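# Shelve labelled cartons onto rack boards A and B

## Task

Place each carton on the rack board named on its label (A is the higher board, B the lower), standing upright on its bottom face and not stacked on another carton. If any carton drops or slides downward by more than a few centimetres, the job counts as failed.

## Robot and tools

Robot: two UR-style six-joint arms, left_arm and right_arm, each with a Robotiq-style 140 mm two-finger gripper and a wrist camera. Each arm rides its own carriage on one shared floor track that runs along y at x = 0. left_rail carries left_arm and is always the one on the +y side; right_rail carries right_arm. An arm's base sits at x = 0, y = its carriage's position_m, z = 0.04 m, facing +x. The left gripper's fingers can fold: grip with the outer quarter of the pads near the tips, since gripping closer to the palm may hold loosely or let go, and pressing fingertips onto a surface folds them quietly. The right gripper's fingers are rigid.

Frame: one scene frame fixed to the table, in metres. The table top is z = 0, +z is up, +x is the direction the arms face, +y is to their left. The table edge is at x = 0.17. end_effector_position is the point between the pads when closed; fingertips reach about 33 mm past it (about 9 mm when fully open).

execute_actions(actions, cameras): actions is a list holding one action (an empty list just reports state and images). An action may have rows, steps, until and device keys. rows: up to 15 rows, each lasting one control step (1/30 s). Every row is a single list of 18 numbers, each in -1 to 1, covering both arms even if only one moves: left_arm shoulder pan, shoulder lift, elbow, wrist 1, wrist 2, wrist 3, then left gripper position, force_limit, speed; then the same nine for right_arm. The six joint numbers are offsets from the Joint targets at the start of the call, not from the previous row; repeating an offset in the next call moves further. Scale: 1.0 equals 1.326 rad for pan and lift, 1.989 rad for the other four. Gripper numbers are commands, not offsets: position +1 fully open (140 mm), about -0.8 pads touching, -1 close until blocked; force_limit -1 to +1 (roughly 14 to 58 N per pad); speed -1 to +1 (roughly 30 to 250 mm/s). To leave a gripper unchanged, resend its last three numbers; 0 is a real command. steps: 1 to 450, default 15; after the last row the arms keep heading for that row's targets. until: ends early when conditions on left_rail or right_rail fields hold, e.g. {"left_rail": {"position_status": ["!=", "moving"]}} or {"all": {"status": "ended"}}; numbers need a comparison such as "<" or ">=". Carriages: {"left_rail": {"position_m": x}} is an absolute place on the track in metres (left_rail -0.8 to 1.5, right_rail -1.5 to 0.8); speed_m_s 0.01 to 1; acceleration_factor 0.1 to 1; {"stop": true} brakes. A drive carries its arm in its current pose, so let it arrive before placing a gripper. Keep carriages 0.78 m or more apart. cameras picks cam_low, cam_left_wrist, cam_right_wrist (672x504 each); [] for none.

move(target, speed, blend, stop_force, zero, blocking, cameras): target is one 18-number row laid out as above, or a list of up to 15 such rows; every row's joint numbers are offsets from the same starting Joint targets. Joints move in sync, so grippers follow curves and nothing is avoided. speed: top joint speed in rad/s, 0.01 to 2, default 0.5 (use far slower near contact). blend: corner rounding in rad for lists. stop_force: 4 to 80 N, one value for both arms; an arm halts when its wrist senses that much push against its motion. Omit it when moving off something. zero: rezero before the move (default true). blocking=false returns after 0.5 s; then only wait or stop are accepted until the move ends. Result adds a move: line (done, off_target, held, fault, etc.).

wait(seconds 0 to 10), stop() brakes a running move, zoom_image(camera, region [x0,y0,x1,y1] pixels, at most 504x504), zero_wrist_force(arm), read_manual(section), finished_scene(scene = current scene number) ends the scene irreversibly.

Results: Joint positions and Joint velocities per arm: rail (m), then six joints (rad). Joint targets: what each joint is commanded to; offsets count from these. Joint torques, Wrist force and Wrist torque in the gripper's own axes, plus the peak since last shown. end_effector_position, end_effector_quat_wxyz, velocities. Gripper: position_measured in counts (3 open, 139 about 60 mm, 230 pads meet); object_status 0 moving, 1 blocked while opening, 2 blocked while closing (a grip), 3 reached target or pads met. Rail position_status: moving, done, contact_stop, time_out, stopped, stopped_with_arm, stopped_for_other_arm, stopped_for_other_carriage; position_answer taken or not_taken. Lines like joint command not followed (clearance check altered targets), joint sent to its limit, MOTOR HOT, fault messages.

Avoid: dropping or tossing cartons, releasing a carton while it moves, knocking cartons over or off the table, slamming or pressing hard. About 150 N on any part or contact torque beyond each joint's limit (pan/lift 290, elbow 132, wrists about 28 to 31 N m) stops that arm for 10 s. Never let the two arms or carriages collide. Avoid long stretched-out holds that overheat motors, and big twisting loads on the gripper. Large joint offsets may need several calls because of speed limits.

Each tool is called after ">>>" by a JSON object that holds its "fn" and its "kwargs", one argument or row to a line.

## Session

>>> {"fn": "execute_actions", "kwargs": {
  "actions": []
}}

Scene clock: 0.00 s.
left_arm: end_effector_position=(+0.3563, +0.7786, +0.5790) position_measured=3 object_status=3 end_effector_quat_wxyz=(+0.000, +0.000, +1.000, +0.000) | right_arm: end_effector_position=(+0.3563, -0.6214, +0.5790) position_measured=3 object_status=3 end_effector_quat_wxyz=(+0.000, +0.000, +1.000, +0.000)
Joint positions: left_arm=[0.7 -0.281 -2.157 1.821 -1.235 -1.571 -0.28] | right_arm=[-0.7 -0.28 -2.157 1.821 -1.235 -1.571 -0.28]
Joint velocities: within noise
Joint torques (N m): no reading
Wrist force (N): no reading
Wrist torque (N m): no reading
Wrist force, peak (N): no reading
Joint targets: left_arm=[0.700 -0.280 -2.157 1.821 -1.235 -1.571 -0.280] | right_arm=[-0.700 -0.281 -2.157 1.821 -1.235 -1.571 -0.280]
Tool commands: left_gripper/position=+1.0 left_gripper/force_limit=+1.0 left_gripper/speed=+1.0 right_gripper/position=+1.0 right_gripper/force_limit=+1.0 right_gripper/speed=+1.0
left_rail: position_m=0.700 position_status=done
right_rail: position_m=-0.700 position_status=done

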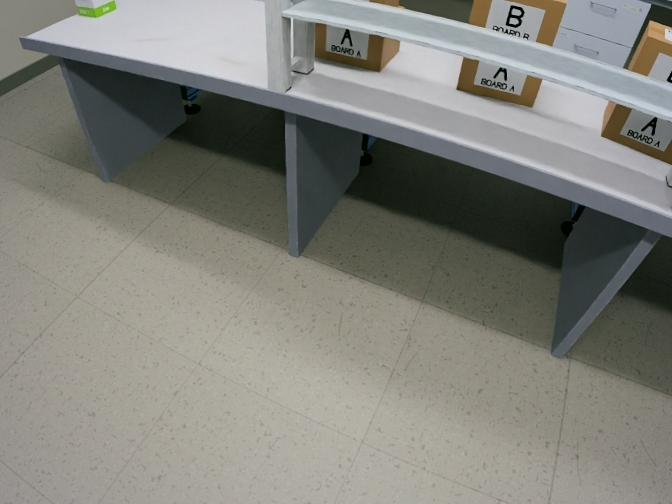

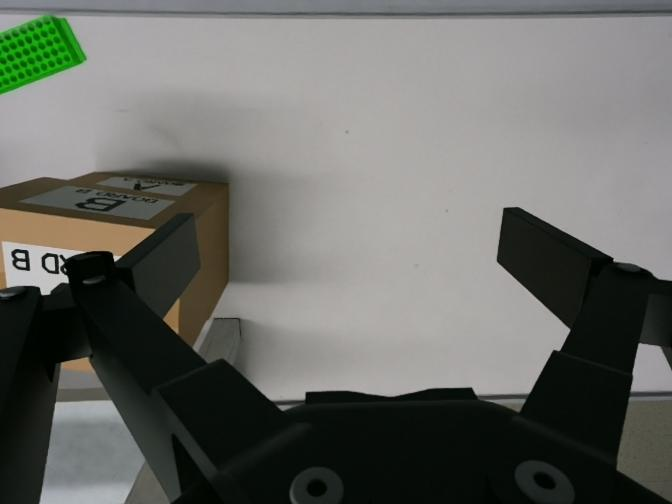

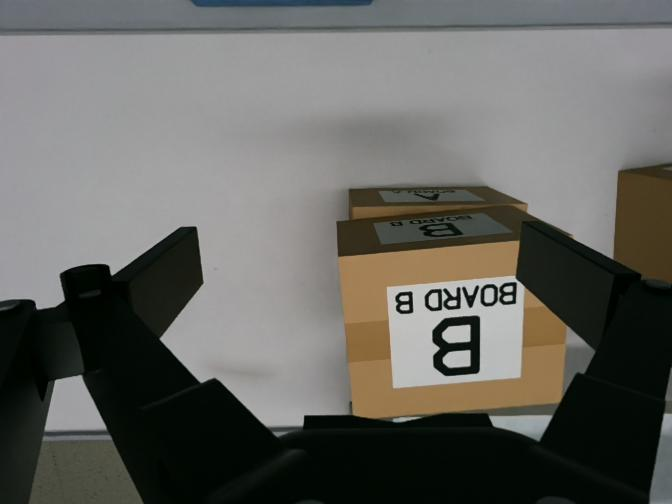

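>>> {"fn": "zoom_image", "kwargs": {
  "camera": "cam_low",
  "region": [252, 0, 672, 240]
}}

>>> {"fn": "zoom_image", "kwargs": {
  "camera": "cam_left_wrist",
  "region": [0, 150, 300, 500]
}}

>>> {"fn": "zoom_image", "kwargs": {
  "camera": "cam_right_wrist",
  "region": [300, 150, 672, 460]
}}

Scaled by 1.200.

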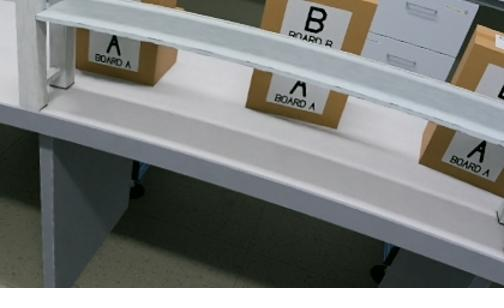

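Scaled by 1.440.

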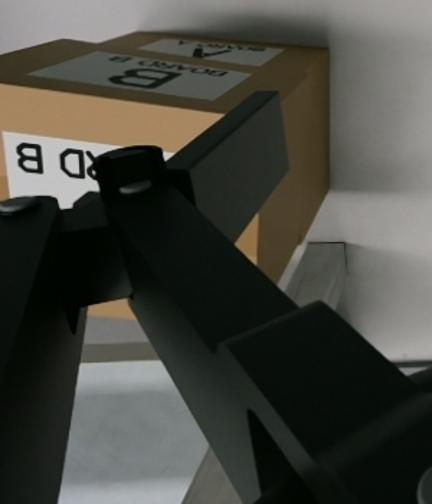

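Scaled by 1.355.

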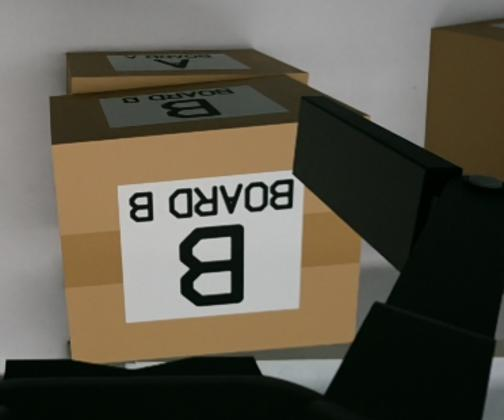

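>>> {"fn": "move", "kwargs": {
  "target": [0,-0.15,0,0.4,0,0,1,1,1,0,-0.15,0,0.4,0,0,1,1,1],
  "speed": 1
}}

Scene clock: 34.57 s.
left_arm: end_effector_position=(+0.0162, +0.8766, +0.5963) position_measured=3 object_status=3 end_effector_quat_wxyz=(-0.282, +0.000, +0.956, +0.081) | right_arm: end_effector_position=(+0.0162, -0.5234, +0.5963) position_measured=3 object_status=3 end_effector_quat_wxyz=(-0.282, +0.000, +0.956, +0.081)
Joint positions: left_arm=[0.7 -0.281 -2.356 1.821 -0.44 -1.571 -0.28] | right_arm=[-0.7 -0.28 -2.356 1.821 -0.44 -1.571 -0.28]
Joint velocities: within noise
Joint torques (N m): left_arm=[-3.21 2.73 -41.66 1.2 -0.14 -0.07] | right_arm=[-1.25 12.96 -35.19 1.12 0.26 0.5]
Wrist force (N): left_arm=[-0.5 0.1 0.0] | right_arm=[0.1 -0.2 -0.4]
Wrist torque (N m): left_arm=[-0.05 0.05 0.09] | right_arm=[0.01 -0.17 0.14]
Wrist force, peak (N): left_arm=[1.7 0.8 1.5] | right_arm=[2.2 0.7 1.0]
Joint targets: left_arm=[0.700 -0.280 -2.356 1.821 -0.440 -1.571 -0.280] | right_arm=[-0.700 -0.281 -2.356 1.821 -0.440 -1.571 -0.280]
left_rail: position_m=0.700 position_status=done
right_rail: position_m=-0.700 position_status=done
move: done
camera_calibration:
cam_left_wrist: T_world_to_cam=[[0.0574759, 0.98388, 0.169342, -0.955357], [0.973178, -0.0173679, -0.229396, 0.132433], [-0.222757, 0.177985, -0.958489, 0.601963], [0, 0, 0, 1]] pos_world=[0.0601206, 0.835116, 0.769136]
cam_right_wrist: T_world_to_cam=[[0.071648, 0.985473, 0.153978, 0.429837], [0.965004, -0.0294454, -0.260576, 0.126128], [-0.252257, 0.167259, -0.953095, 0.836092], [0, 0, 0, 1]] pos_world=[0.0583983, -0.559723, 0.763555]

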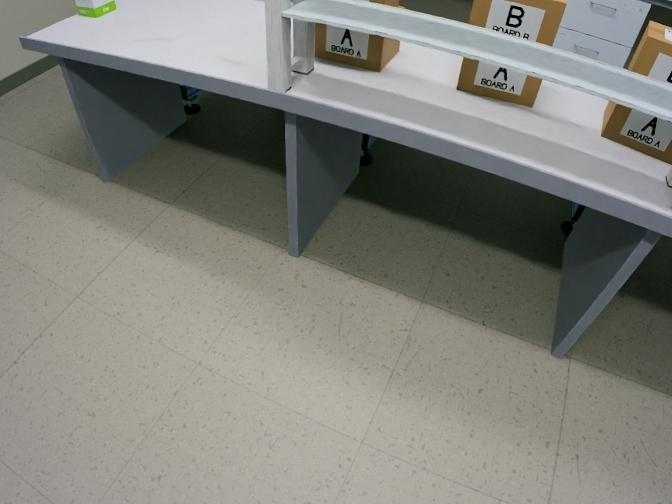

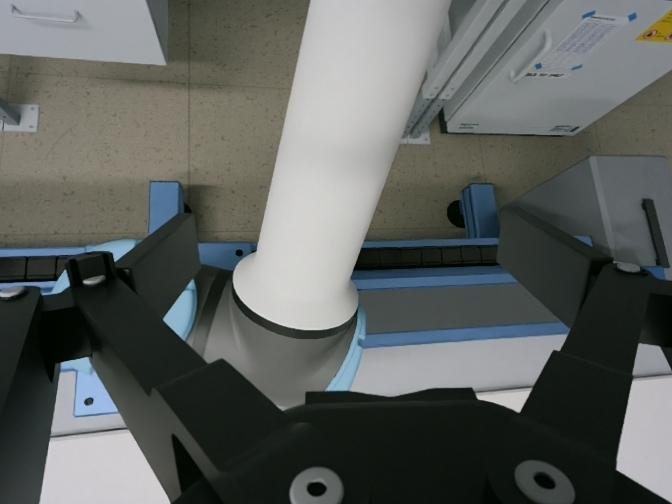

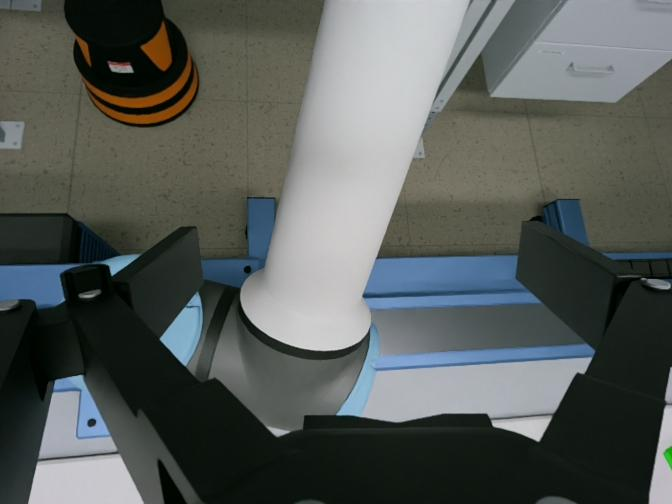

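>>> {"fn": "move", "kwargs": {
  "target": [0,-0.1,0,-0.76,0,0,1,1,1,0,-0.1,0,-0.76,0,0,1,1,1],
  "speed": 1.2,
  "cameras": ["cam_left_wrist","cam_right_wrist"]
}}

Scene clock: 40.10 s.
left_arm: end_effector_position=(+0.3531, +0.7795, +0.8804) position_measured=3 object_status=3 end_effector_quat_wxyz=(+0.480, +0.000, +0.866, -0.138) | right_arm: end_effector_position=(+0.3531, -0.6205, +0.8804) position_measured=3 object_status=3 end_effector_quat_wxyz=(+0.480, +0.000, +0.866, -0.138)
Joint positions: left_arm=[0.7 -0.281 -2.488 1.821 -1.951 -1.571 -0.28] | right_arm=[-0.7 -0.281 -2.488 1.821 -1.951 -1.571 -0.28]
Joint velocities: within noise
Joint torques (N m): left_arm=[0.72 10.47 -38.89 -8.89 -0.3 -0.54] | right_arm=[-2.05 22.07 -32.46 -10.54 0.41 0.37]
Wrist force (N): left_arm=[0.0 1.0 -0.2] | right_arm=[0.9 0.4 1.6]
Wrist torque (N m): left_arm=[0.23 0.17 -0.12] | right_arm=[-0.14 -0.15 -0.44]
Wrist force, peak (N): left_arm=[-1.4 0.7 -1.3] | right_arm=[0.7 -0.1 1.9]
Joint targets: left_arm=[0.700 -0.280 -2.488 1.821 -1.951 -1.571 -0.280] | right_arm=[-0.700 -0.281 -2.488 1.821 -1.951 -1.571 -0.280]
left_rail: position_m=0.700 position_status=done
right_rail: position_m=-0.700 position_status=done
move: done
camera_calibration:
cam_left_wrist: T_world_to_cam=[[0.119017, 0.96615, -0.228885, -0.584636], [0.224116, 0.198434, 0.954147, -1.07766], [0.967268, -0.164856, -0.192912, 0.139546], [0, 0, 0, 1]] pos_world=[0.176124, 0.801696, 0.921353]
cam_right_wrist: T_world_to_cam=[[0.134331, 0.967414, -0.214626, 0.748793], [0.250469, 0.176409, 0.951917, -0.815261], [0.95876, -0.181629, -0.21861, -0.0827288], [0, 0, 0, 1]] pos_world=[0.182929, -0.5956, 0.918685]
Images, in order (width x height): cam_left_wrist 672x504, cam_right_wrist 672x504.

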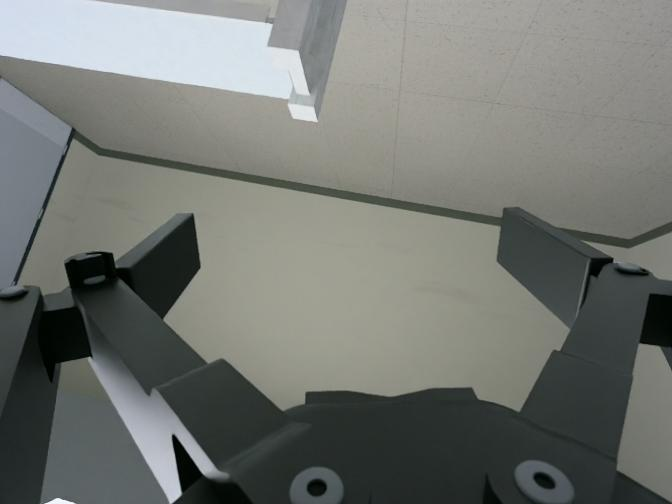

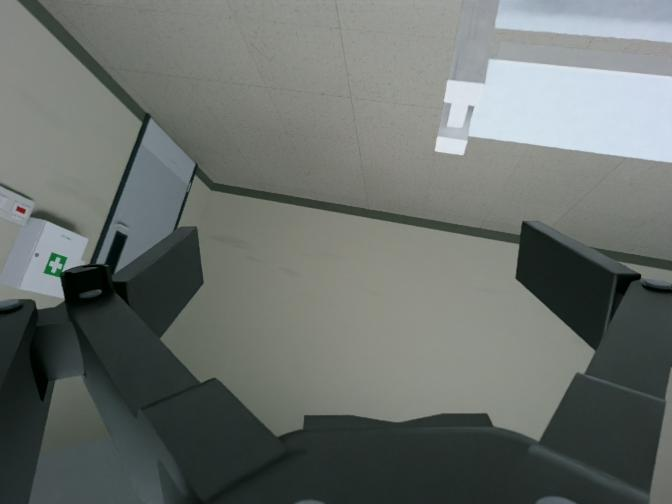

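>>> {"fn": "move", "kwargs": {
  "target": [0,0,0,0.22,0,0,1,1,1,0.0,0,0,0.22,0,0,1,1,1],
  "speed": 1.2,
  "cameras": ["cam_left_wrist","cam_right_wrist"]
}}

Scene clock: 45.43 s.
left_arm: end_effector_position=(+0.2940, +0.7965, +0.7364) position_measured=3 object_status=3 end_effector_quat_wxyz=(+0.289, +0.000, +0.954, -0.083) | right_arm: end_effector_position=(+0.2940, -0.6035, +0.7364) position_measured=3 object_status=3 end_effector_quat_wxyz=(+0.289, +0.000, +0.954, -0.083)
Joint positions: left_arm=[0.7 -0.281 -2.488 1.821 -1.514 -1.571 -0.28] | right_arm=[-0.7 -0.28 -2.488 1.821 -1.514 -1.571 -0.28]
Joint velocities: within noise
Joint torques (N m): left_arm=[-1.03 16.24 -37.52 -0.57 0.03 -0.3] | right_arm=[-1.92 25.36 -31.89 -1.4 0.41 -0.04]
Wrist force (N): left_arm=[-0.3 0.9 -0.3] | right_arm=[0.4 0.1 1.0]
Wrist torque (N m): left_arm=[0.23 0.15 -0.10] | right_arm=[-0.09 -0.04 -0.27]
Wrist force, peak (N): left_arm=[1.0 1.1 1.0] | right_arm=[1.7 0.3 2.3]
Joint targets: left_arm=[0.700 -0.280 -2.488 1.821 -1.513 -1.571 -0.280] | right_arm=[-0.700 -0.281 -2.488 1.821 -1.513 -1.571 -0.280]
left_rail: position_m=0.700 position_status=done
right_rail: position_m=-0.700 position_status=done
move: done
camera_calibration:
cam_left_wrist: T_world_to_cam=[[0.0397476, 0.988987, -0.142562, -0.685462], [0.597724, 0.0907987, 0.796543, -0.838474], [0.800716, -0.116874, -0.587533, 0.473118], [0, 0, 0, 1]] pos_world=[0.149589, 0.809341, 0.848132]
cam_right_wrist: T_world_to_cam=[[0.0595622, 0.988955, -0.135721, 0.686233], [0.620343, 0.06985, 0.781214, -0.713751], [0.782066, -0.130725, -0.609331, 0.31597], [0, 0, 0, 1]] pos_world=[0.154787, -0.587493, 0.843259]
Images, in order (width x height): cam_left_wrist 672x504, cam_right_wrist 672x504.

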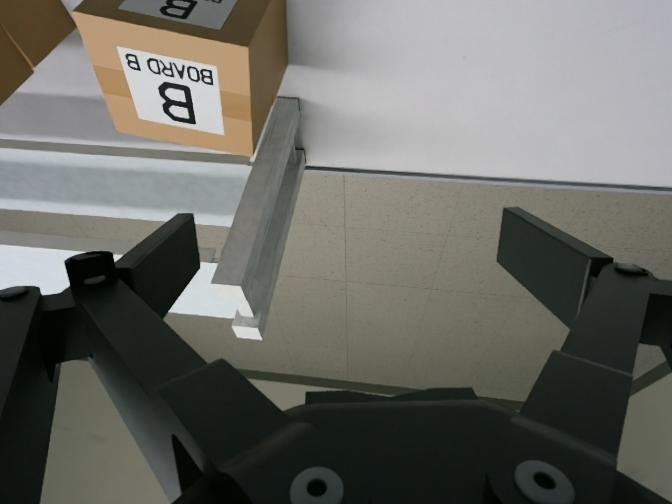

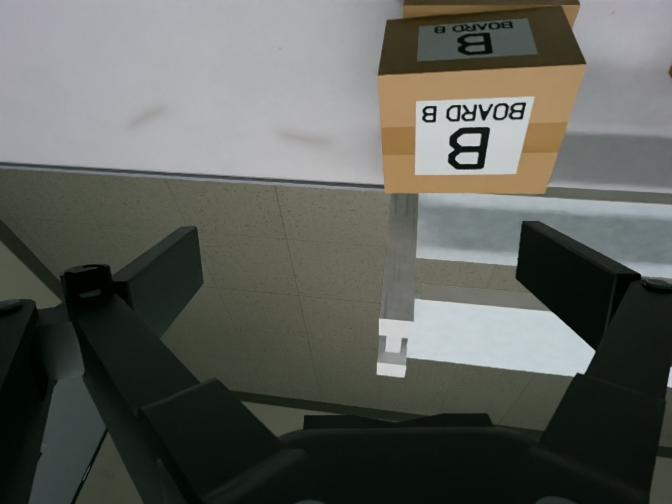

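>>> {"fn": "execute_actions", "kwargs": {
  "actions": [
    {"left_rail":{"position_m":0.8},"right_rail":{"position_m":-0.05},"steps":150,"until":{"right_rail":{"position_status":["!=","moving"]}}}
  ],
  "cameras": ["cam_left_wrist","cam_right_wrist"]
}}

Scene clock: 184.67 s.
left_arm: end_effector_position=(+0.2940, +0.8965, +0.7364) position_measured=3 object_status=3 end_effector_quat_wxyz=(+0.289, +0.000, +0.954, -0.083) | right_arm: end_effector_position=(+0.2940, +0.0464, +0.7363) position_measured=3 object_status=3 end_effector_quat_wxyz=(+0.289, +0.000, +0.954, -0.083) end_effector_velocity=(+0.000, +0.003, +0.000) end_effector_angular_velocity=(+0.000, +0.001, +0.005)
Joint positions: left_arm=[0.8 -0.281 -2.488 1.821 -1.513 -1.571 -0.28] | right_arm=[-0.05 -0.28 -2.488 1.821 -1.513 -1.571 -0.28]
Joint velocities: left_arm=[within noise] | right_arm=[0.001 0.003 0 0 0 0.001 -0.002]
Joint torques (N m): left_arm=[-0.52 27.23 -34.17 -1.73 -0.13 -0.58] | right_arm=[-2.2 39.9 -41.39 -1.9 0.49 0.04]
Wrist force (N): left_arm=[0.1 0.8 -0.4] | right_arm=[0.5 0.4 1.2]
Wrist torque (N m): left_arm=[0.20 0.07 -0.10] | right_arm=[-0.02 -0.06 -0.27]
Wrist force, peak (N): left_arm=[-0.3 2.6 -0.2] | right_arm=[0.6 -1.9 1.5]
Joint targets: left_arm=[0.800 -0.280 -2.488 1.821 -1.513 -1.571 -0.280] | right_arm=[-0.050 -0.281 -2.488 1.821 -1.513 -1.571 -0.280]
Tool commands: left_gripper/position=+1.0 left_gripper/force_limit=+1.0 left_gripper/speed=+1.0 right_gripper/position=+1.0 right_gripper/force_limit=+1.0 right_gripper/speed=+1.0
left_rail: position_m=0.800 position_status=done
right_rail: position_m=-0.050 position_status=done
camera_calibration:
cam_left_wrist: T_world_to_cam=[[0.0397223, 0.988995, -0.142518, -0.784413], [0.597867, 0.0907575, 0.796441, -0.847419], [0.800611, -0.116843, -0.587682, 0.484918], [0, 0, 0, 1]] pos_world=[0.149572, 0.909349, 0.848104]
cam_right_wrist: T_world_to_cam=[[0.0595382, 0.988962, -0.135682, 0.0434952], [0.620481, 0.0698103, 0.781108, -0.759041], [0.781958, -0.130694, -0.609475, 0.401059], [0, 0, 0, 1]] pos_world=[0.154769, 0.0623895, 0.84323]
Images, in order (width x height): cam_left_wrist 672x504, cam_right_wrist 672x504.

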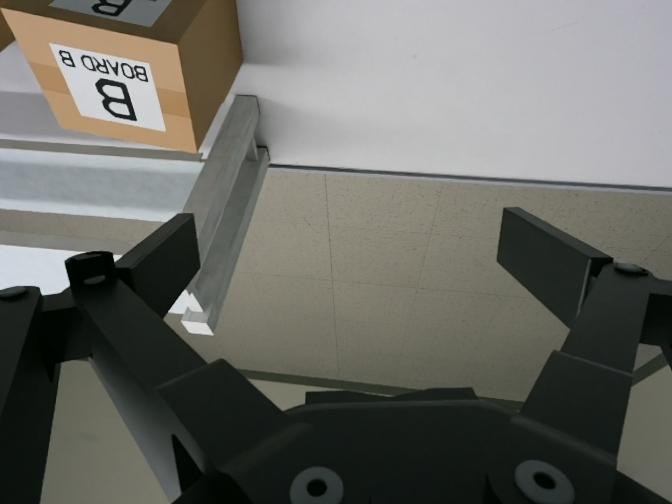

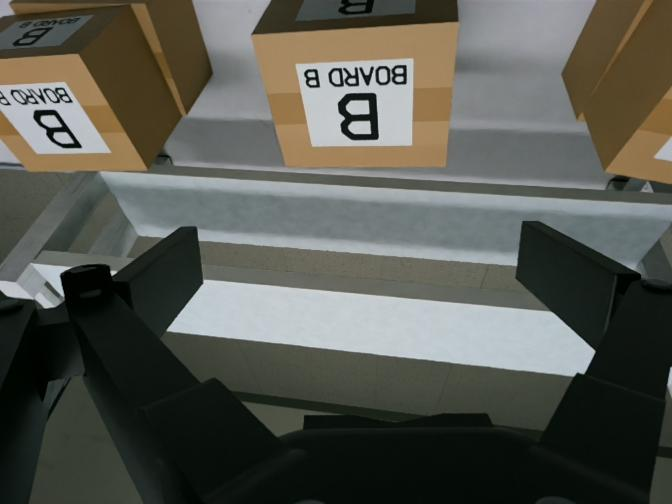

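>>> {"fn": "execute_actions", "kwargs": {
  "actions": [
    {"left_rail":{"position_m":0.663},"right_rail":{"position_m":-0.657},"steps":150,"until":{"all":{"status":"ended"}}}
  ],
  "cameras": []
}}

>>> {"fn": "move", "kwargs": {
  "target": [-0.7,0,0,1,0.875,-0.649,-1,-0.5,0,0.6,0,0,1,0.9,0.93,-0.03,-0.5,0],
  "speed": 1.3,
  "cameras": []
}}

Scene clock: 272.80 s.
left_arm: end_effector_position=(+0.2940, +0.7595, +0.7363) position_measured=3 object_status=3 end_effector_quat_wxyz=(+0.289, +0.000, +0.954, -0.083) | right_arm: end_effector_position=(+0.2940, -0.5604, +0.7364) position_measured=3 object_status=3 end_effector_quat_wxyz=(+0.289, +0.000, +0.954, -0.083) end_effector_velocity=(-0.001, -0.001, +0.000) end_effector_angular_velocity=(-0.001, -0.001, +0.001)
Joint positions: left_arm=[0.663 -0.281 -2.488 1.821 -1.513 -1.571 -0.28] | right_arm=[-0.657 -0.281 -2.488 1.821 -1.513 -1.571 -0.28]
Joint velocities: left_arm=[within noise] | right_arm=[-0.001 0 -0.001 0 0 0 -0.001]
Joint torques (N m): left_arm=[-0.85 42.52 -36.4 -2.15 0.52 -0.45] | right_arm=[-1.73 40.81 -42.62 -2.27 0.75 -0.31]
Wrist force (N): left_arm=[-0.1 0.7 -0.1] | right_arm=[0.6 0.2 1.2]
Wrist torque (N m): left_arm=[0.18 0.10 -0.10] | right_arm=[-0.06 -0.10 -0.27]
Wrist force, peak (N): left_arm=[-0.2 3.1 -0.4] | right_arm=[0.5 2.4 1.1]
Joint targets: left_arm=[0.663 -0.280 -2.488 1.821 -1.513 -1.571 -0.280] | right_arm=[-0.657 -0.281 -2.488 1.821 -1.513 -1.571 -0.280]
Tool commands: left_gripper/position=+1.0 left_gripper/force_limit=+1.0 left_gripper/speed=+1.0 right_gripper/position=+1.0 right_gripper/force_limit=+1.0 right_gripper/speed=+1.0
left_rail: position_m=0.663 position_status=done
right_rail: position_m=-0.657 position_status=done
No camera images: "cameras" was empty.

Scene clock: 275.13 s.
left_arm: end_effector_position=(+0.4915, +0.8048, +0.8402) position_measured=233 object_status=3 end_effector_quat_wxyz=(+0.506, +0.388, +0.577, +0.510) | right_arm: end_effector_position=(-0.1991, -0.1876, +0.8433) position_measured=132 object_status=3 end_effector_quat_wxyz=(+0.721, -0.672, -0.168, +0.040)
Joint positions: left_arm=[0.663 -1.208 -2.488 1.821 0.475 0.169 -1.571] | right_arm=[-0.657 0.515 -2.488 1.821 0.475 0.219 1.569]
Joint velocities: within noise
Joint torques (N m): left_arm=[-16.37 54.11 -34.6 1.22 2.82 -3.14] | right_arm=[11.35 38.49 -37.14 1.66 4.63 2.56]
Wrist force (N): left_arm=[0.1 0.2 0.2] | right_arm=[0.2 1.3 0.5]
Wrist torque (N m): left_arm=[0.12 0.14 -0.36] | right_arm=[-0.33 -0.24 -0.38]
Wrist force, peak (N): left_arm=[0.3 -2.5 -1.1] | right_arm=[0.2 -4.3 0.5]
Joint targets: left_arm=[0.663 -1.209 -2.488 1.821 0.475 0.169 -1.571] | right_arm=[-0.657 0.515 -2.488 1.821 0.475 0.219 1.569]
left_rail: position_m=0.663 position_status=done
right_rail: position_m=-0.657 position_status=done
move: done
No camera images: "cameras" was empty.

>>> {"fn": "move", "kwargs": {
  "target": [-0.408,0.4094,0.2153,-0.3917,0,0,-1,-0.5,0,0.1822,0.4094,0.2153,-0.3917,0.8845,0,-0.03,-0.5,0],
  "speed": 1.2
}}

Scene clock: 288.23 s.
left_arm: end_effector_position=(+0.4345, +0.1999, +0.5002) position_measured=233 object_status=3 end_effector_quat_wxyz=(+0.579, +0.579, +0.406, +0.406) | right_arm: end_effector_position=(+0.4340, -0.1933, +0.5003) position_measured=132 object_status=3 end_effector_quat_wxyz=(+0.579, -0.580, +0.405, -0.406)
Joint positions: left_arm=[0.663 -1.749 -1.946 2.249 -0.304 0.169 -1.571] | right_arm=[-0.657 0.756 -1.946 2.249 -0.304 1.978 1.569]
Joint velocities: within noise
Joint torques (N m): left_arm=[-13.78 7.21 -36.45 -3.2 0.84 -2.69] | right_arm=[12.66 -1.92 -33.9 -7.07 3.78 2.68]
Wrist force (N): left_arm=[-0.1 -0.2 -0.1] | right_arm=[0.2 1.6 1.4]
Wrist torque (N m): left_arm=[0.01 0.11 -0.31] | right_arm=[-0.33 -0.20 -0.37]
Wrist force, peak (N): left_arm=[3.0 1.4 -0.4] | right_arm=[0.9 3.9 1.6]
Joint targets: left_arm=[0.663 -1.749 -1.945 2.249 -0.304 0.169 -1.571] | right_arm=[-0.657 0.757 -1.945 2.249 -0.304 1.978 1.569]
left_rail: position_m=0.663 position_status=done
right_rail: position_m=-0.657 position_status=done
move: done
camera_calibration:
cam_left_wrist: T_world_to_cam=[[-0.0176382, 0.00471446, 0.999833, -0.484438], [-0.638675, -0.769439, -0.00763889, 0.431319], [0.769274, -0.638703, 0.0165826, -0.0320752], [0, 0, 0, 1]] pos_world=[0.291603, 0.313671, 0.488184]
cam_right_wrist: T_world_to_cam=[[-0.0189713, 0.015016, -0.999707, 0.518268], [-0.616565, 0.786952, 0.0235207, 0.409714], [0.787075, 0.616831, -0.00567116, -0.0434744], [0, 0, 0, 1]] pos_world=[0.296665, -0.303391, 0.508233]

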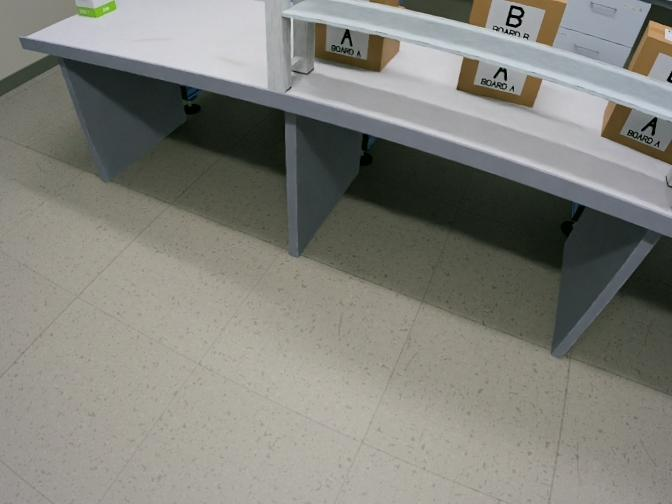

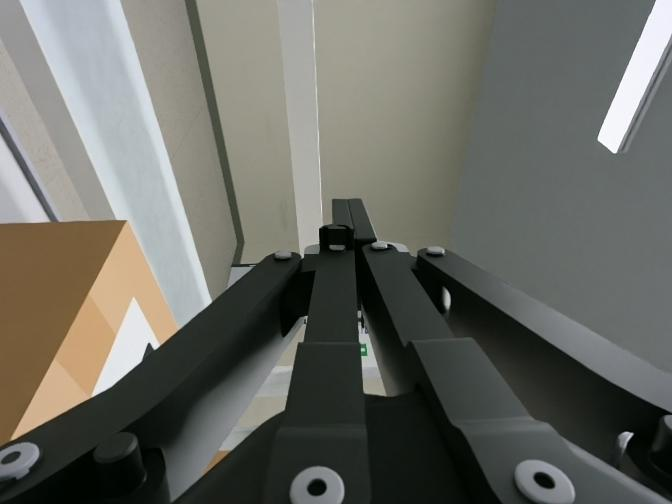

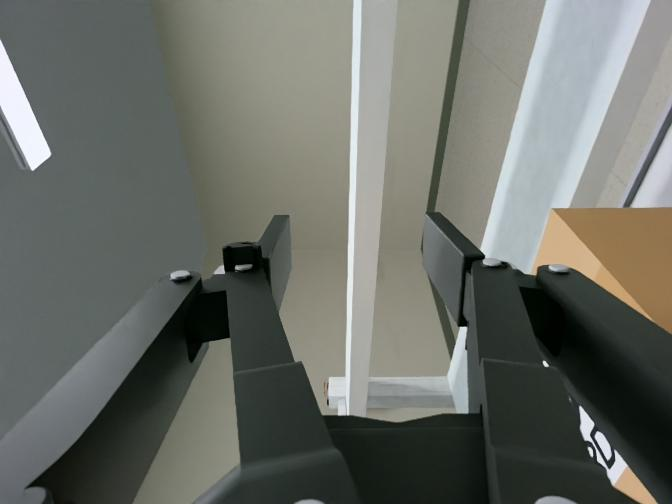

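>>> {"fn": "move", "kwargs": {
  "target": [0,0.2319,0.1374,-0.292,0,0,-1,-0.5,0,0,0.2319,0.1374,-0.292,0,0,-0.03,-0.5,0],
  "speed": 0.5,
  "stop_force": 25
}}

Scene clock: 298.80 s.
left_arm: end_effector_position=(+0.4345, +0.1999, +0.2701) position_measured=233 object_status=3 end_effector_quat_wxyz=(+0.579, +0.579, +0.406, +0.406) | right_arm: end_effector_position=(+0.4340, -0.1934, +0.2701) position_measured=132 object_status=3 end_effector_quat_wxyz=(+0.579, -0.580, +0.405, -0.406)
Joint positions: left_arm=[0.663 -1.749 -1.638 2.522 -0.884 0.169 -1.571] | right_arm=[-0.657 0.757 -1.638 2.522 -0.884 1.978 1.569]
Joint velocities: within noise
Joint torques (N m): left_arm=[-11.24 -4.77 -20.57 -2.84 -1.55 -2.89] | right_arm=[9.39 -15.17 -22.34 -7.02 2.84 2.54]
Wrist force (N): left_arm=[-0.1 -0.1 -0.2] | right_arm=[0.1 0.9 1.7]
Wrist torque (N m): left_arm=[0.06 0.12 -0.31] | right_arm=[-0.47 -0.18 -0.34]
Wrist force, peak (N): left_arm=[0.4 2.1 -0.2] | right_arm=[0.1 2.9 1.3]
Joint targets: left_arm=[0.663 -1.749 -1.638 2.522 -0.884 0.169 -1.571] | right_arm=[-0.657 0.757 -1.638 2.522 -0.884 1.978 1.569]
left_rail: position_m=0.663 position_status=done
right_rail: position_m=-0.657 position_status=done
move: done
camera_calibration:
cam_left_wrist: T_world_to_cam=[[-0.0176478, 0.00466127, 0.999833, -0.254318], [-0.638718, -0.769403, -0.00768683, 0.429565], [0.769239, -0.638747, 0.0165555, -0.0282182], [0, 0, 0, 1]] pos_world=[0.291589, 0.31367, 0.258045]
cam_right_wrist: T_world_to_cam=[[-0.0190078, 0.0149823, -0.999707, 0.288189], [-0.616431, 0.787058, 0.0235158, 0.415142], [0.78718, 0.616697, -0.00572465, -0.0447554], [0, 0, 0, 1]] pos_world=[0.296615, -0.303458, 0.278086]

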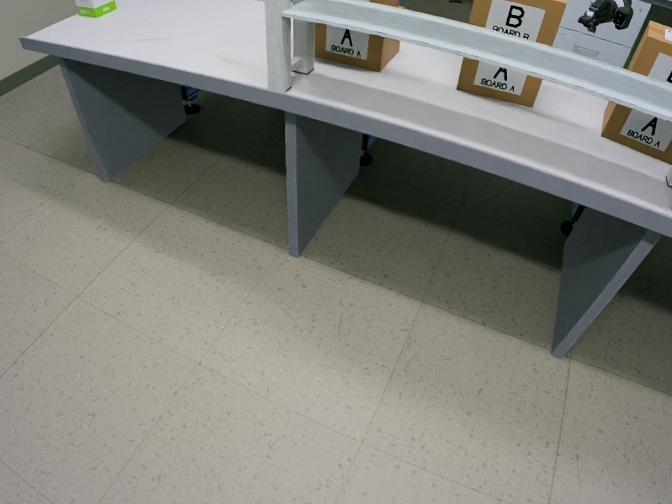

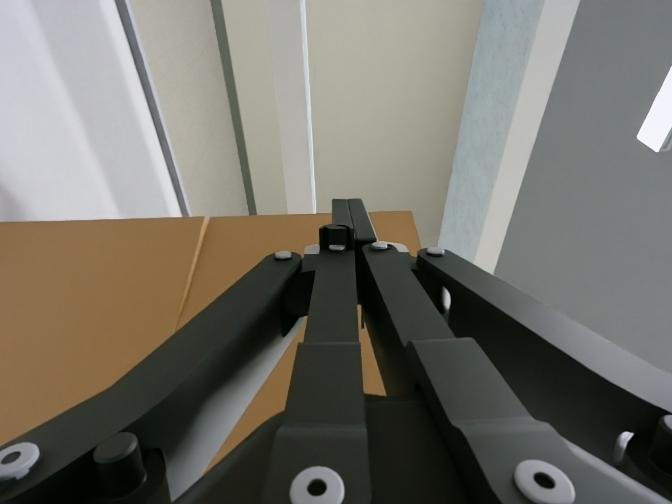

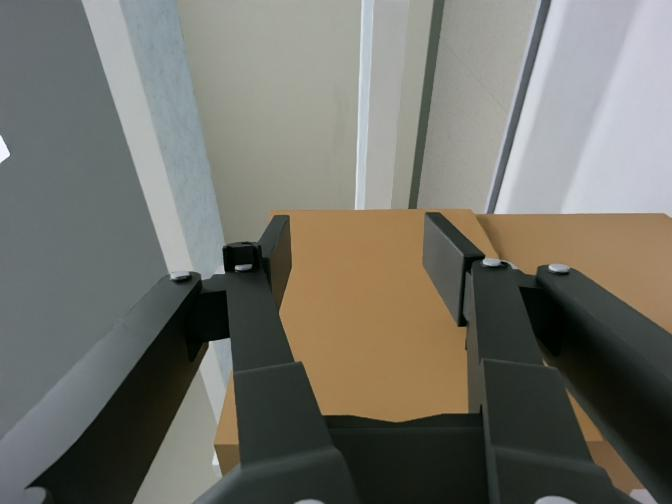

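>>> {"fn": "move", "kwargs": {
  "target": [0.0226,0.0863,-0.0568,-0.0008,0.0151,0,-1,-0.5,0,0.0942,0.0863,-0.0568,-0.0008,0.0628,0,-0.03,-0.5,0],
  "speed": 0.05,
  "stop_force": 8
}}

Scene clock: 313.53 s.
left_arm: end_effector_position=(+0.4343, +0.1444, +0.2708) position_measured=233 object_status=3 end_effector_quat_wxyz=(+0.579, +0.579, +0.406, +0.406) | right_arm: end_effector_position=(+0.4350, -0.1384, +0.2708) position_measured=132 object_status=3 end_effector_quat_wxyz=(+0.579, -0.580, +0.405, -0.406)
Joint positions: left_arm=[0.663 -1.724 -1.54 2.426 -0.886 0.195 -1.571] | right_arm=[-0.657 0.863 -1.541 2.426 -0.886 2.084 1.569]
Joint velocities: within noise
Joint torques (N m): left_arm=[-19.11 -55.67 -23.02 -1.41 -0.52 -2.55] | right_arm=[-12.97 -46.45 -24.15 0.53 -4.92 0.29]
Wrist force (N): left_arm=[5.2 1.9 -1.9] | right_arm=[5.8 -0.4 -3.4]
Wrist torque (N m): left_arm=[0.00 0.32 -0.33] | right_arm=[-0.18 -0.12 -0.10]
Wrist force, peak (N): left_arm=[16.4 7.4 -10.4] | right_arm=[16.6 -3.1 -6.0]
Joint targets: left_arm=[0.663 -1.724 -1.540 2.426 -0.886 0.195 -1.571] | right_arm=[-0.657 0.863 -1.541 2.426 -0.886 2.084 1.569]
left_rail: position_m=0.663 position_status=done
right_rail: position_m=-0.657 position_status=done
move: contact (left_arm, right_arm); left_arm: the shoulder lift is farthest, 0.017 rad from its target; right_arm: the shoulder pan is farthest, 0.019 rad from its target
camera_calibration:
cam_left_wrist: T_world_to_cam=[[-0.0176336, 0.00477488, 0.999833, -0.25474], [-0.638722, -0.7694, -0.00759041, 0.38671], [0.769236, -0.638749, 0.0166171, -0.0635451], [0, 0, 0, 1]] pos_world=[0.29139, 0.258162, 0.258688]
cam_right_wrist: T_world_to_cam=[[-0.0189264, 0.0151337, -0.999706, 0.288078], [-0.616421, 0.787063, 0.0235847, 0.372451], [0.787189, 0.616686, -0.00556761, -0.0794661], [0, 0, 0, 1]] pos_world=[0.297594, -0.248497, 0.278767]

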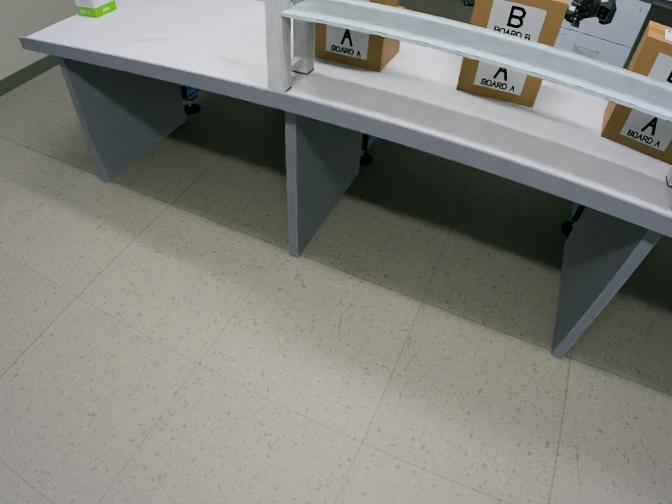

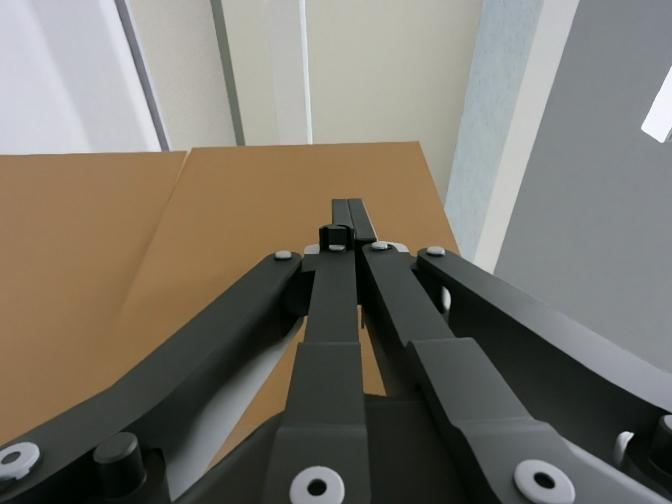

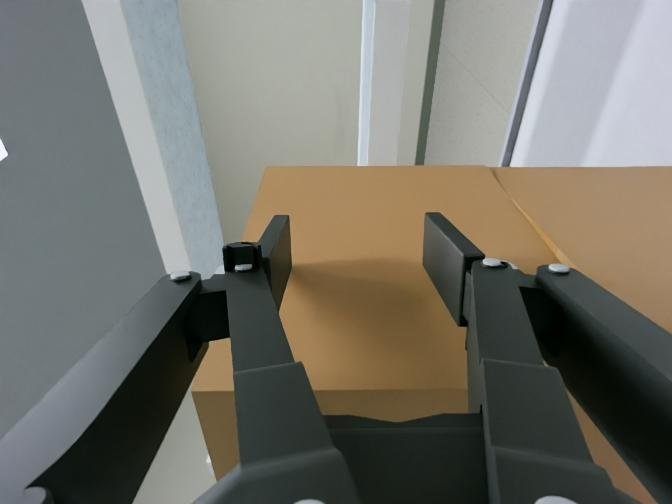

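>>> {"fn": "move", "kwargs": {
  "target": [0.0034,0.01295,-0.0085,-0.0001,0.0023,0,-1,-0.5,0,0.0141,0.01295,-0.0085,-0.0001,0.0094,0,-0.03,-0.5,0],
  "speed": 0.05,
  "cameras": []
}}

Scene clock: 330.30 s.
left_arm: end_effector_position=(+0.4360, +0.1420, +0.2701) position_measured=233 object_status=3 end_effector_quat_wxyz=(+0.577, +0.577, +0.409, +0.409) | right_arm: end_effector_position=(+0.4358, -0.1358, +0.2704) position_measured=132 object_status=3 end_effector_quat_wxyz=(+0.576, -0.577, +0.408, -0.410)
Joint positions: left_arm=[0.663 -1.72 -1.529 2.416 -0.885 0.187 -1.571] | right_arm=[-0.657 0.875 -1.53 2.416 -0.886 2.108 1.569]
Joint velocities: within noise
Joint torques (N m): left_arm=[-16.74 -29.39 -46.54 -2.28 6.09 0.18] | right_arm=[14.98 -23.61 -38.62 -2.58 -3.82 0.1]
Wrist force (N): left_arm=[34.9 25.4 -21.6] | right_arm=[31.8 -14.4 -20.3]
Wrist torque (N m): left_arm=[-0.65 1.17 -0.67] | right_arm=[0.49 0.32 0.27]
Wrist force, peak (N): left_arm=[82.4 36.5 -41.6] | right_arm=[83.8 -27.8 -38.9]
Joint targets: left_arm=[0.663 -1.720 -1.529 2.416 -0.885 0.187 -1.571] | right_arm=[-0.657 0.875 -1.530 2.416 -0.886 2.108 1.569]
Tool commands: left_gripper/position=-1.0 left_gripper/force_limit=-0.498039 left_gripper/speed=+0.003922 right_gripper/position=-0.027451 right_gripper/force_limit=-0.498039 right_gripper/speed=+0.003922
TORQUE FAULT: the external load on joint 6 (wrist 2) of the left arm reached its load limit, and that arm stopped for 10 seconds. TORQUE FAULT: the external load on joint 6 (wrist 2) of the right arm reached its load limit, and that arm stopped for 10 seconds. A torque fault puts only its own arm into a fault stop. Those arms' remaining commands of this call were not run. Before the stops ended, the hold on the most loaded joint of each of those arms was turned back a little, the way its load pushed it. Those arms' targets are now where they stood when their stops ended, not their last commands. Those arms keep their grips as last carried out and accept commands again: back off and push less far. Each of those arms stops again whenever a joint's load reaches its limit.
left_rail: position_m=0.663 position_status=done
right_rail: position_m=-0.657 position_status=done
move: fault (left_arm, right_arm); left_arm: the wrist 2 is farthest, 0.012 rad from its target
No camera images: "cameras" was empty.

>>> {"fn": "move", "kwargs": {
  "target": [0,-0.0405,-0.0118,0.0388,0,0,-1,-0.5,0,0,-0.0405,-0.0118,0.0388,0,0,-0.03,-0.5,0],
  "speed": 0.06
}}

Scene clock: 343.90 s.
left_arm: end_effector_position=(+0.4360, +0.1419, +0.2997) position_measured=233 object_status=3 end_effector_quat_wxyz=(+0.577, +0.577, +0.409, +0.409) | right_arm: end_effector_position=(+0.4359, -0.1358, +0.3000) position_measured=132 object_status=3 end_effector_quat_wxyz=(+0.576, -0.577, +0.408, -0.410)
Joint positions: left_arm=[0.663 -1.72 -1.583 2.392 -0.808 0.187 -1.571] | right_arm=[-0.657 0.875 -1.583 2.392 -0.809 2.108 1.569]
Joint velocities: within noise
Joint torques (N m): left_arm=[-25.05 -61.65 -67.73 -0.85 9.9 0.14] | right_arm=[1.3 -47.91 -52.39 -2.22 -13.74 0.28]
Wrist force (N): left_arm=[26.9 -13.0 -8.7] | right_arm=[26.9 7.8 -8.1]
Wrist torque (N m): left_arm=[0.49 0.99 -0.16] | right_arm=[-0.09 0.41 0.54]
Wrist force, peak (N): left_arm=[34.0 25.8 -21.8] | right_arm=[31.3 -15.3 -20.3]
Joint targets: left_arm=[0.663 -1.720 -1.583 2.392 -0.808 0.187 -1.571] | right_arm=[-0.657 0.875 -1.583 2.392 -0.809 2.108 1.569]
left_rail: position_m=0.663 position_status=done
right_rail: position_m=-0.657 position_status=done
move: done
camera_calibration:
cam_left_wrist: T_world_to_cam=[[-0.0178613, 0.00338273, 0.999835, -0.283331], [-0.630229, -0.776361, -0.00863195, 0.383684], [0.776204, -0.630279, 0.0159988, -0.0709589], [0, 0, 0, 1]] pos_world=[0.291827, 0.254112, 0.287731]
cam_right_wrist: T_world_to_cam=[[-0.0189693, 0.0150799, -0.999706, 0.317184], [-0.606812, 0.794498, 0.0234987, 0.36712], [0.794619, 0.607079, -0.0059204, -0.0860447], [0, 0, 0, 1]] pos_world=[0.297162, -0.244223, 0.307955]

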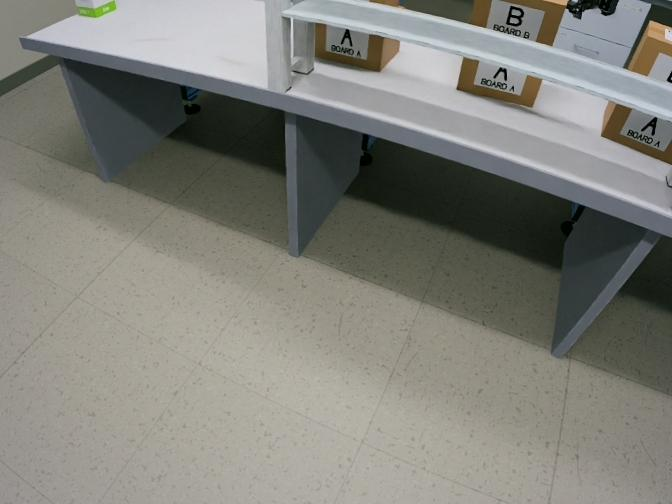

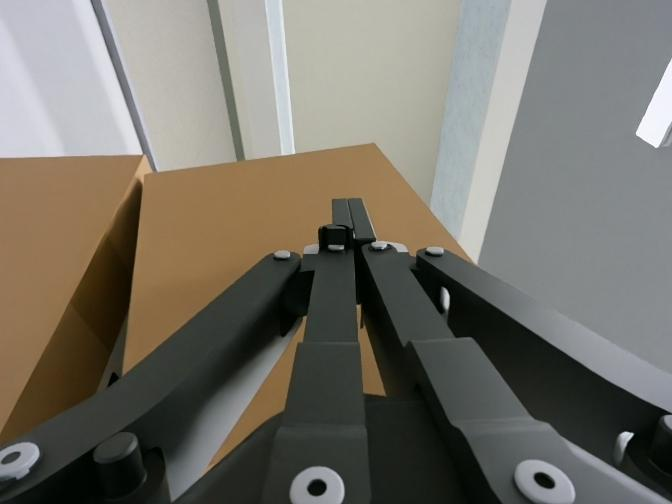

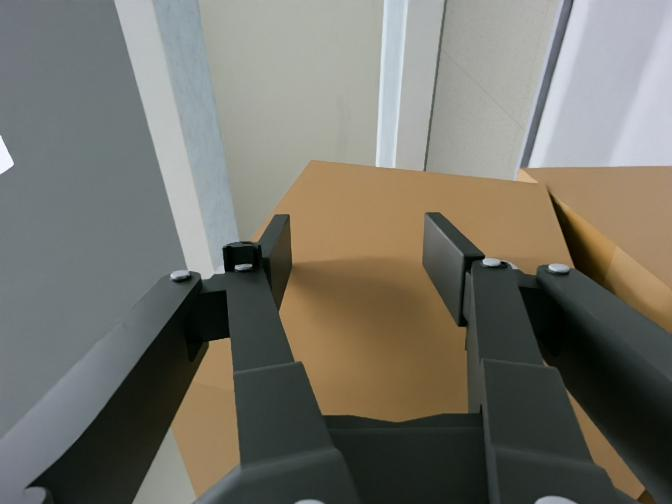

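>>> {"fn": "move", "kwargs": {
  "target": [
    [0,0.0405,0.0118,-0.0388,0,0,-1,-0.5,0,0,0.0405,0.0118,-0.0388,0,0,-0.03,-0.5,0],
    [-0.0226,-0.0412,0.0656,-0.0386,-0.0086,0,-1,-0.5,0,-0.0892,-0.0412,0.0656,-0.0382,-0.0652,0,-0.03,-0.5,0],
    [0.0279,-0.0760,0.0456,0.0046,0.0251,0,-1,-0.5,0,-0.1232,-0.0760,0.0456,0.0050,-0.0878,0,-0.03,-0.5,0],
    [0.0407,0.0053,-0.0039,0.0001,0.0336,0,-1,-0.5,0,-0.0350,0.0053,-0.0039,0.0005,-0.0290,0,-0.03,-0.5,0]
  ],
  "speed": [0.08,0.15,0.2,0.05],
  "cameras": ["cam_left_wrist"]
}}

Scene clock: 369.57 s.
left_arm: end_effector_position=(+0.4560, +0.1403, +0.3001) position_measured=233 object_status=3 end_effector_quat_wxyz=(+0.579, +0.579, +0.405, +0.406) | right_arm: end_effector_position=(+0.4565, -0.1348, +0.3003) position_measured=132 object_status=3 end_effector_quat_wxyz=(+0.579, -0.580, +0.405, -0.406)
Joint positions: left_arm=[0.663 -1.666 -1.576 2.385 -0.808 0.254 -1.571] | right_arm=[-0.657 0.828 -1.577 2.385 -0.808 2.05 1.569]
Joint velocities: within noise
Joint torques (N m): left_arm=[-11.21 6.19 -62.23 -5.61 27.64 0.04] | right_arm=[29.21 -9.81 -50.73 -7.66 -6.52 0.29]
Wrist force (N): left_arm=[53.1 29.1 -31.0] | right_arm=[43.8 -10.8 -21.3]
Wrist torque (N m): left_arm=[-0.71 1.78 -0.71] | right_arm=[0.58 0.90 -1.37]
Wrist force, peak (N): left_arm=[53.1 29.1 -31.0] | right_arm=[43.8 -10.8 -21.3]
Joint targets: left_arm=[0.663 -1.666 -1.576 2.384 -0.808 0.254 -1.571] | right_arm=[-0.657 0.828 -1.576 2.384 -0.808 2.051 1.569]
left_rail: position_m=0.663 position_status=done
right_rail: position_m=-0.657 position_status=done
move: done
camera_calibration:
cam_left_wrist: T_world_to_cam=[[-0.0177118, 0.00402908, 0.999835, -0.283524], [-0.639801, -0.768497, -0.00823707, 0.398171], [0.768337, -0.639841, 0.0161893, -0.0827003], [0, 0, 0, 1]] pos_world=[0.31327, 0.254221, 0.288095]
Images, in order (width x height): cam_left_wrist 672x504.

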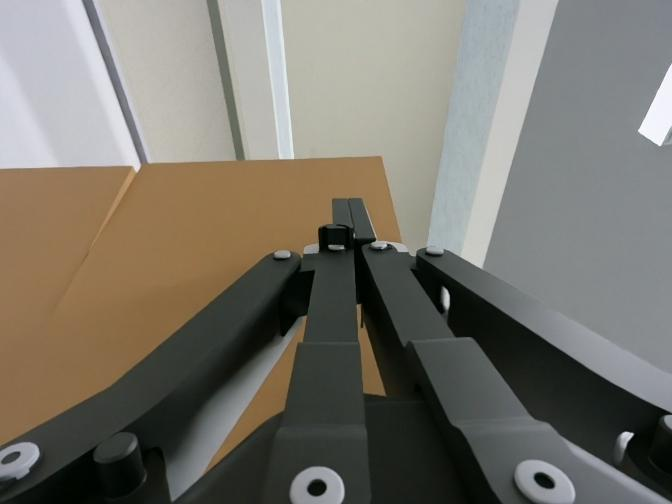

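>>> {"fn": "move", "kwargs": {
  "target": [
    [-0.0004,-0.0013,0.0012,-0.0004,-0.0003,0,-1,-0.5,0,-0.0005,-0.0013,0.0012,-0.0004,-0.0010,0,-0.03,-0.5,0],
    [-0.0004,-0.0529,-0.0179,0.0531,-0.0003,0,-1,-0.5,0,-0.0005,-0.0529,-0.0179,0.0531,-0.001,0,-0.03,-0.5,0],
    [-0.0004,-0.0962,-0.04,0.1041,-0.0003,0,-1,-0.5,0,-0.0005,-0.0962,-0.04,0.1041,-0.001,0,-0.03,-0.5,0]
  ],
  "speed": 0.1,
  "blend": [0,0.01,0]
}}

Scene clock: 419.93 s.
left_arm: end_effector_position=(+0.4558, +0.1412, +0.3846) position_measured=233 object_status=3 end_effector_quat_wxyz=(+0.579, +0.579, +0.405, +0.405) | right_arm: end_effector_position=(+0.4557, -0.1353, +0.3848) position_measured=132 object_status=3 end_effector_quat_wxyz=(+0.579, -0.580, +0.405, -0.406)
Joint positions: left_arm=[0.663 -1.667 -1.703 2.305 -0.601 0.253 -1.571] | right_arm=[-0.657 0.828 -1.704 2.305 -0.601 2.049 1.569]
Joint velocities: within noise
Joint torques (N m): left_arm=[-4.81 -45.32 -71.28 -0.74 11.84 0.04] | right_arm=[2.61 -52.72 -66.36 -4.88 -6.26 -0.03]
Wrist force (N): left_arm=[30.1 -3.8 -10.0] | right_arm=[28.5 22.1 -8.0]
Wrist torque (N m): left_arm=[0.26 1.17 -0.27] | right_arm=[-0.02 0.72 -1.64]
Wrist force, peak (N): left_arm=[57.5 30.1 -29.2] | right_arm=[47.3 -12.0 -23.0]
Joint targets: left_arm=[0.663 -1.667 -1.703 2.305 -0.601 0.254 -1.571] | right_arm=[-0.657 0.828 -1.704 2.305 -0.601 2.049 1.569]
left_rail: position_m=0.663 position_status=done
right_rail: position_m=-0.657 position_status=done
move: done
camera_calibration:
cam_left_wrist: T_world_to_cam=[[-0.0176958, 0.00418825, 0.999835, -0.368095], [-0.640079, -0.768266, -0.00811034, 0.399527], [0.768105, -0.640117, 0.0162759, -0.0832171], [0, 0, 0, 1]] pos_world=[0.313135, 0.255216, 0.372629]
cam_right_wrist: T_world_to_cam=[[-0.0192904, 0.0147021, -0.999706, 0.40249], [-0.616748, 0.78681, 0.023472, 0.380213], [0.786924, 0.61702, -0.00611032, -0.0966945], [0, 0, 0, 1]] pos_world=[0.318351, -0.245411, 0.392856]

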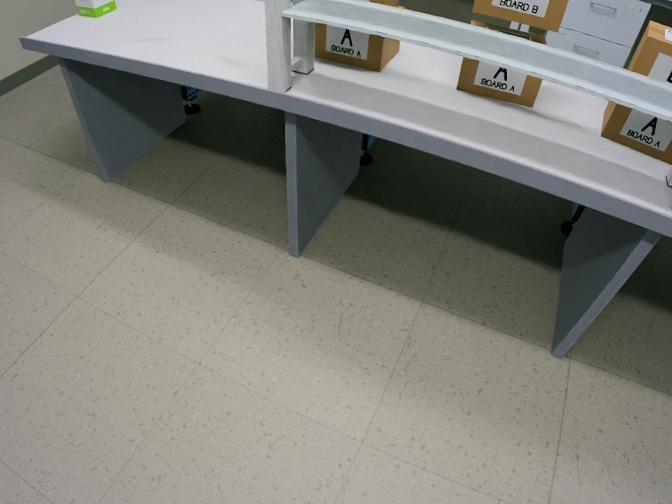

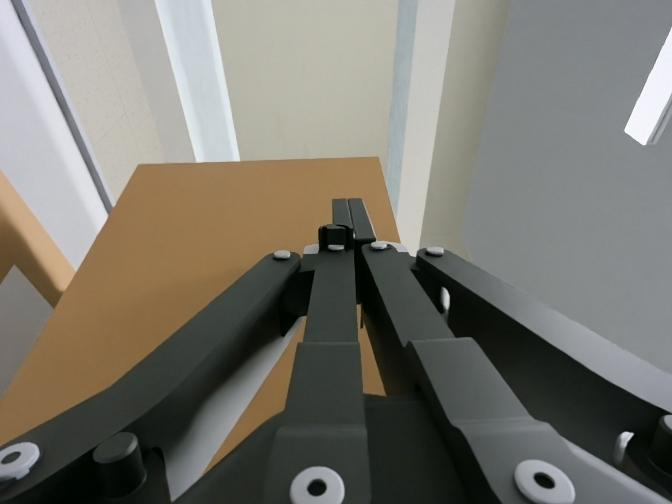

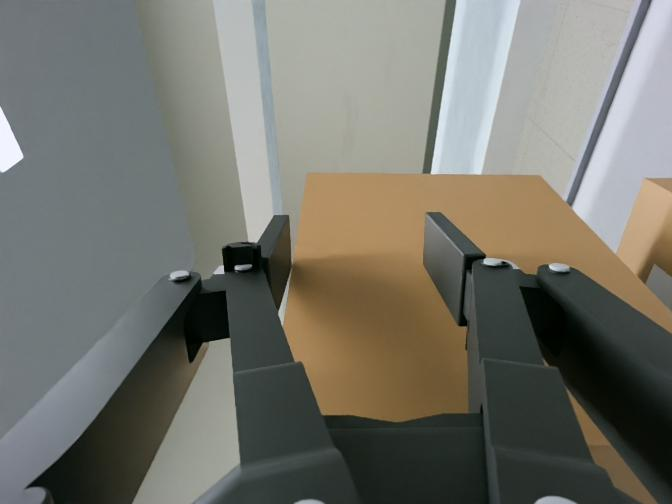

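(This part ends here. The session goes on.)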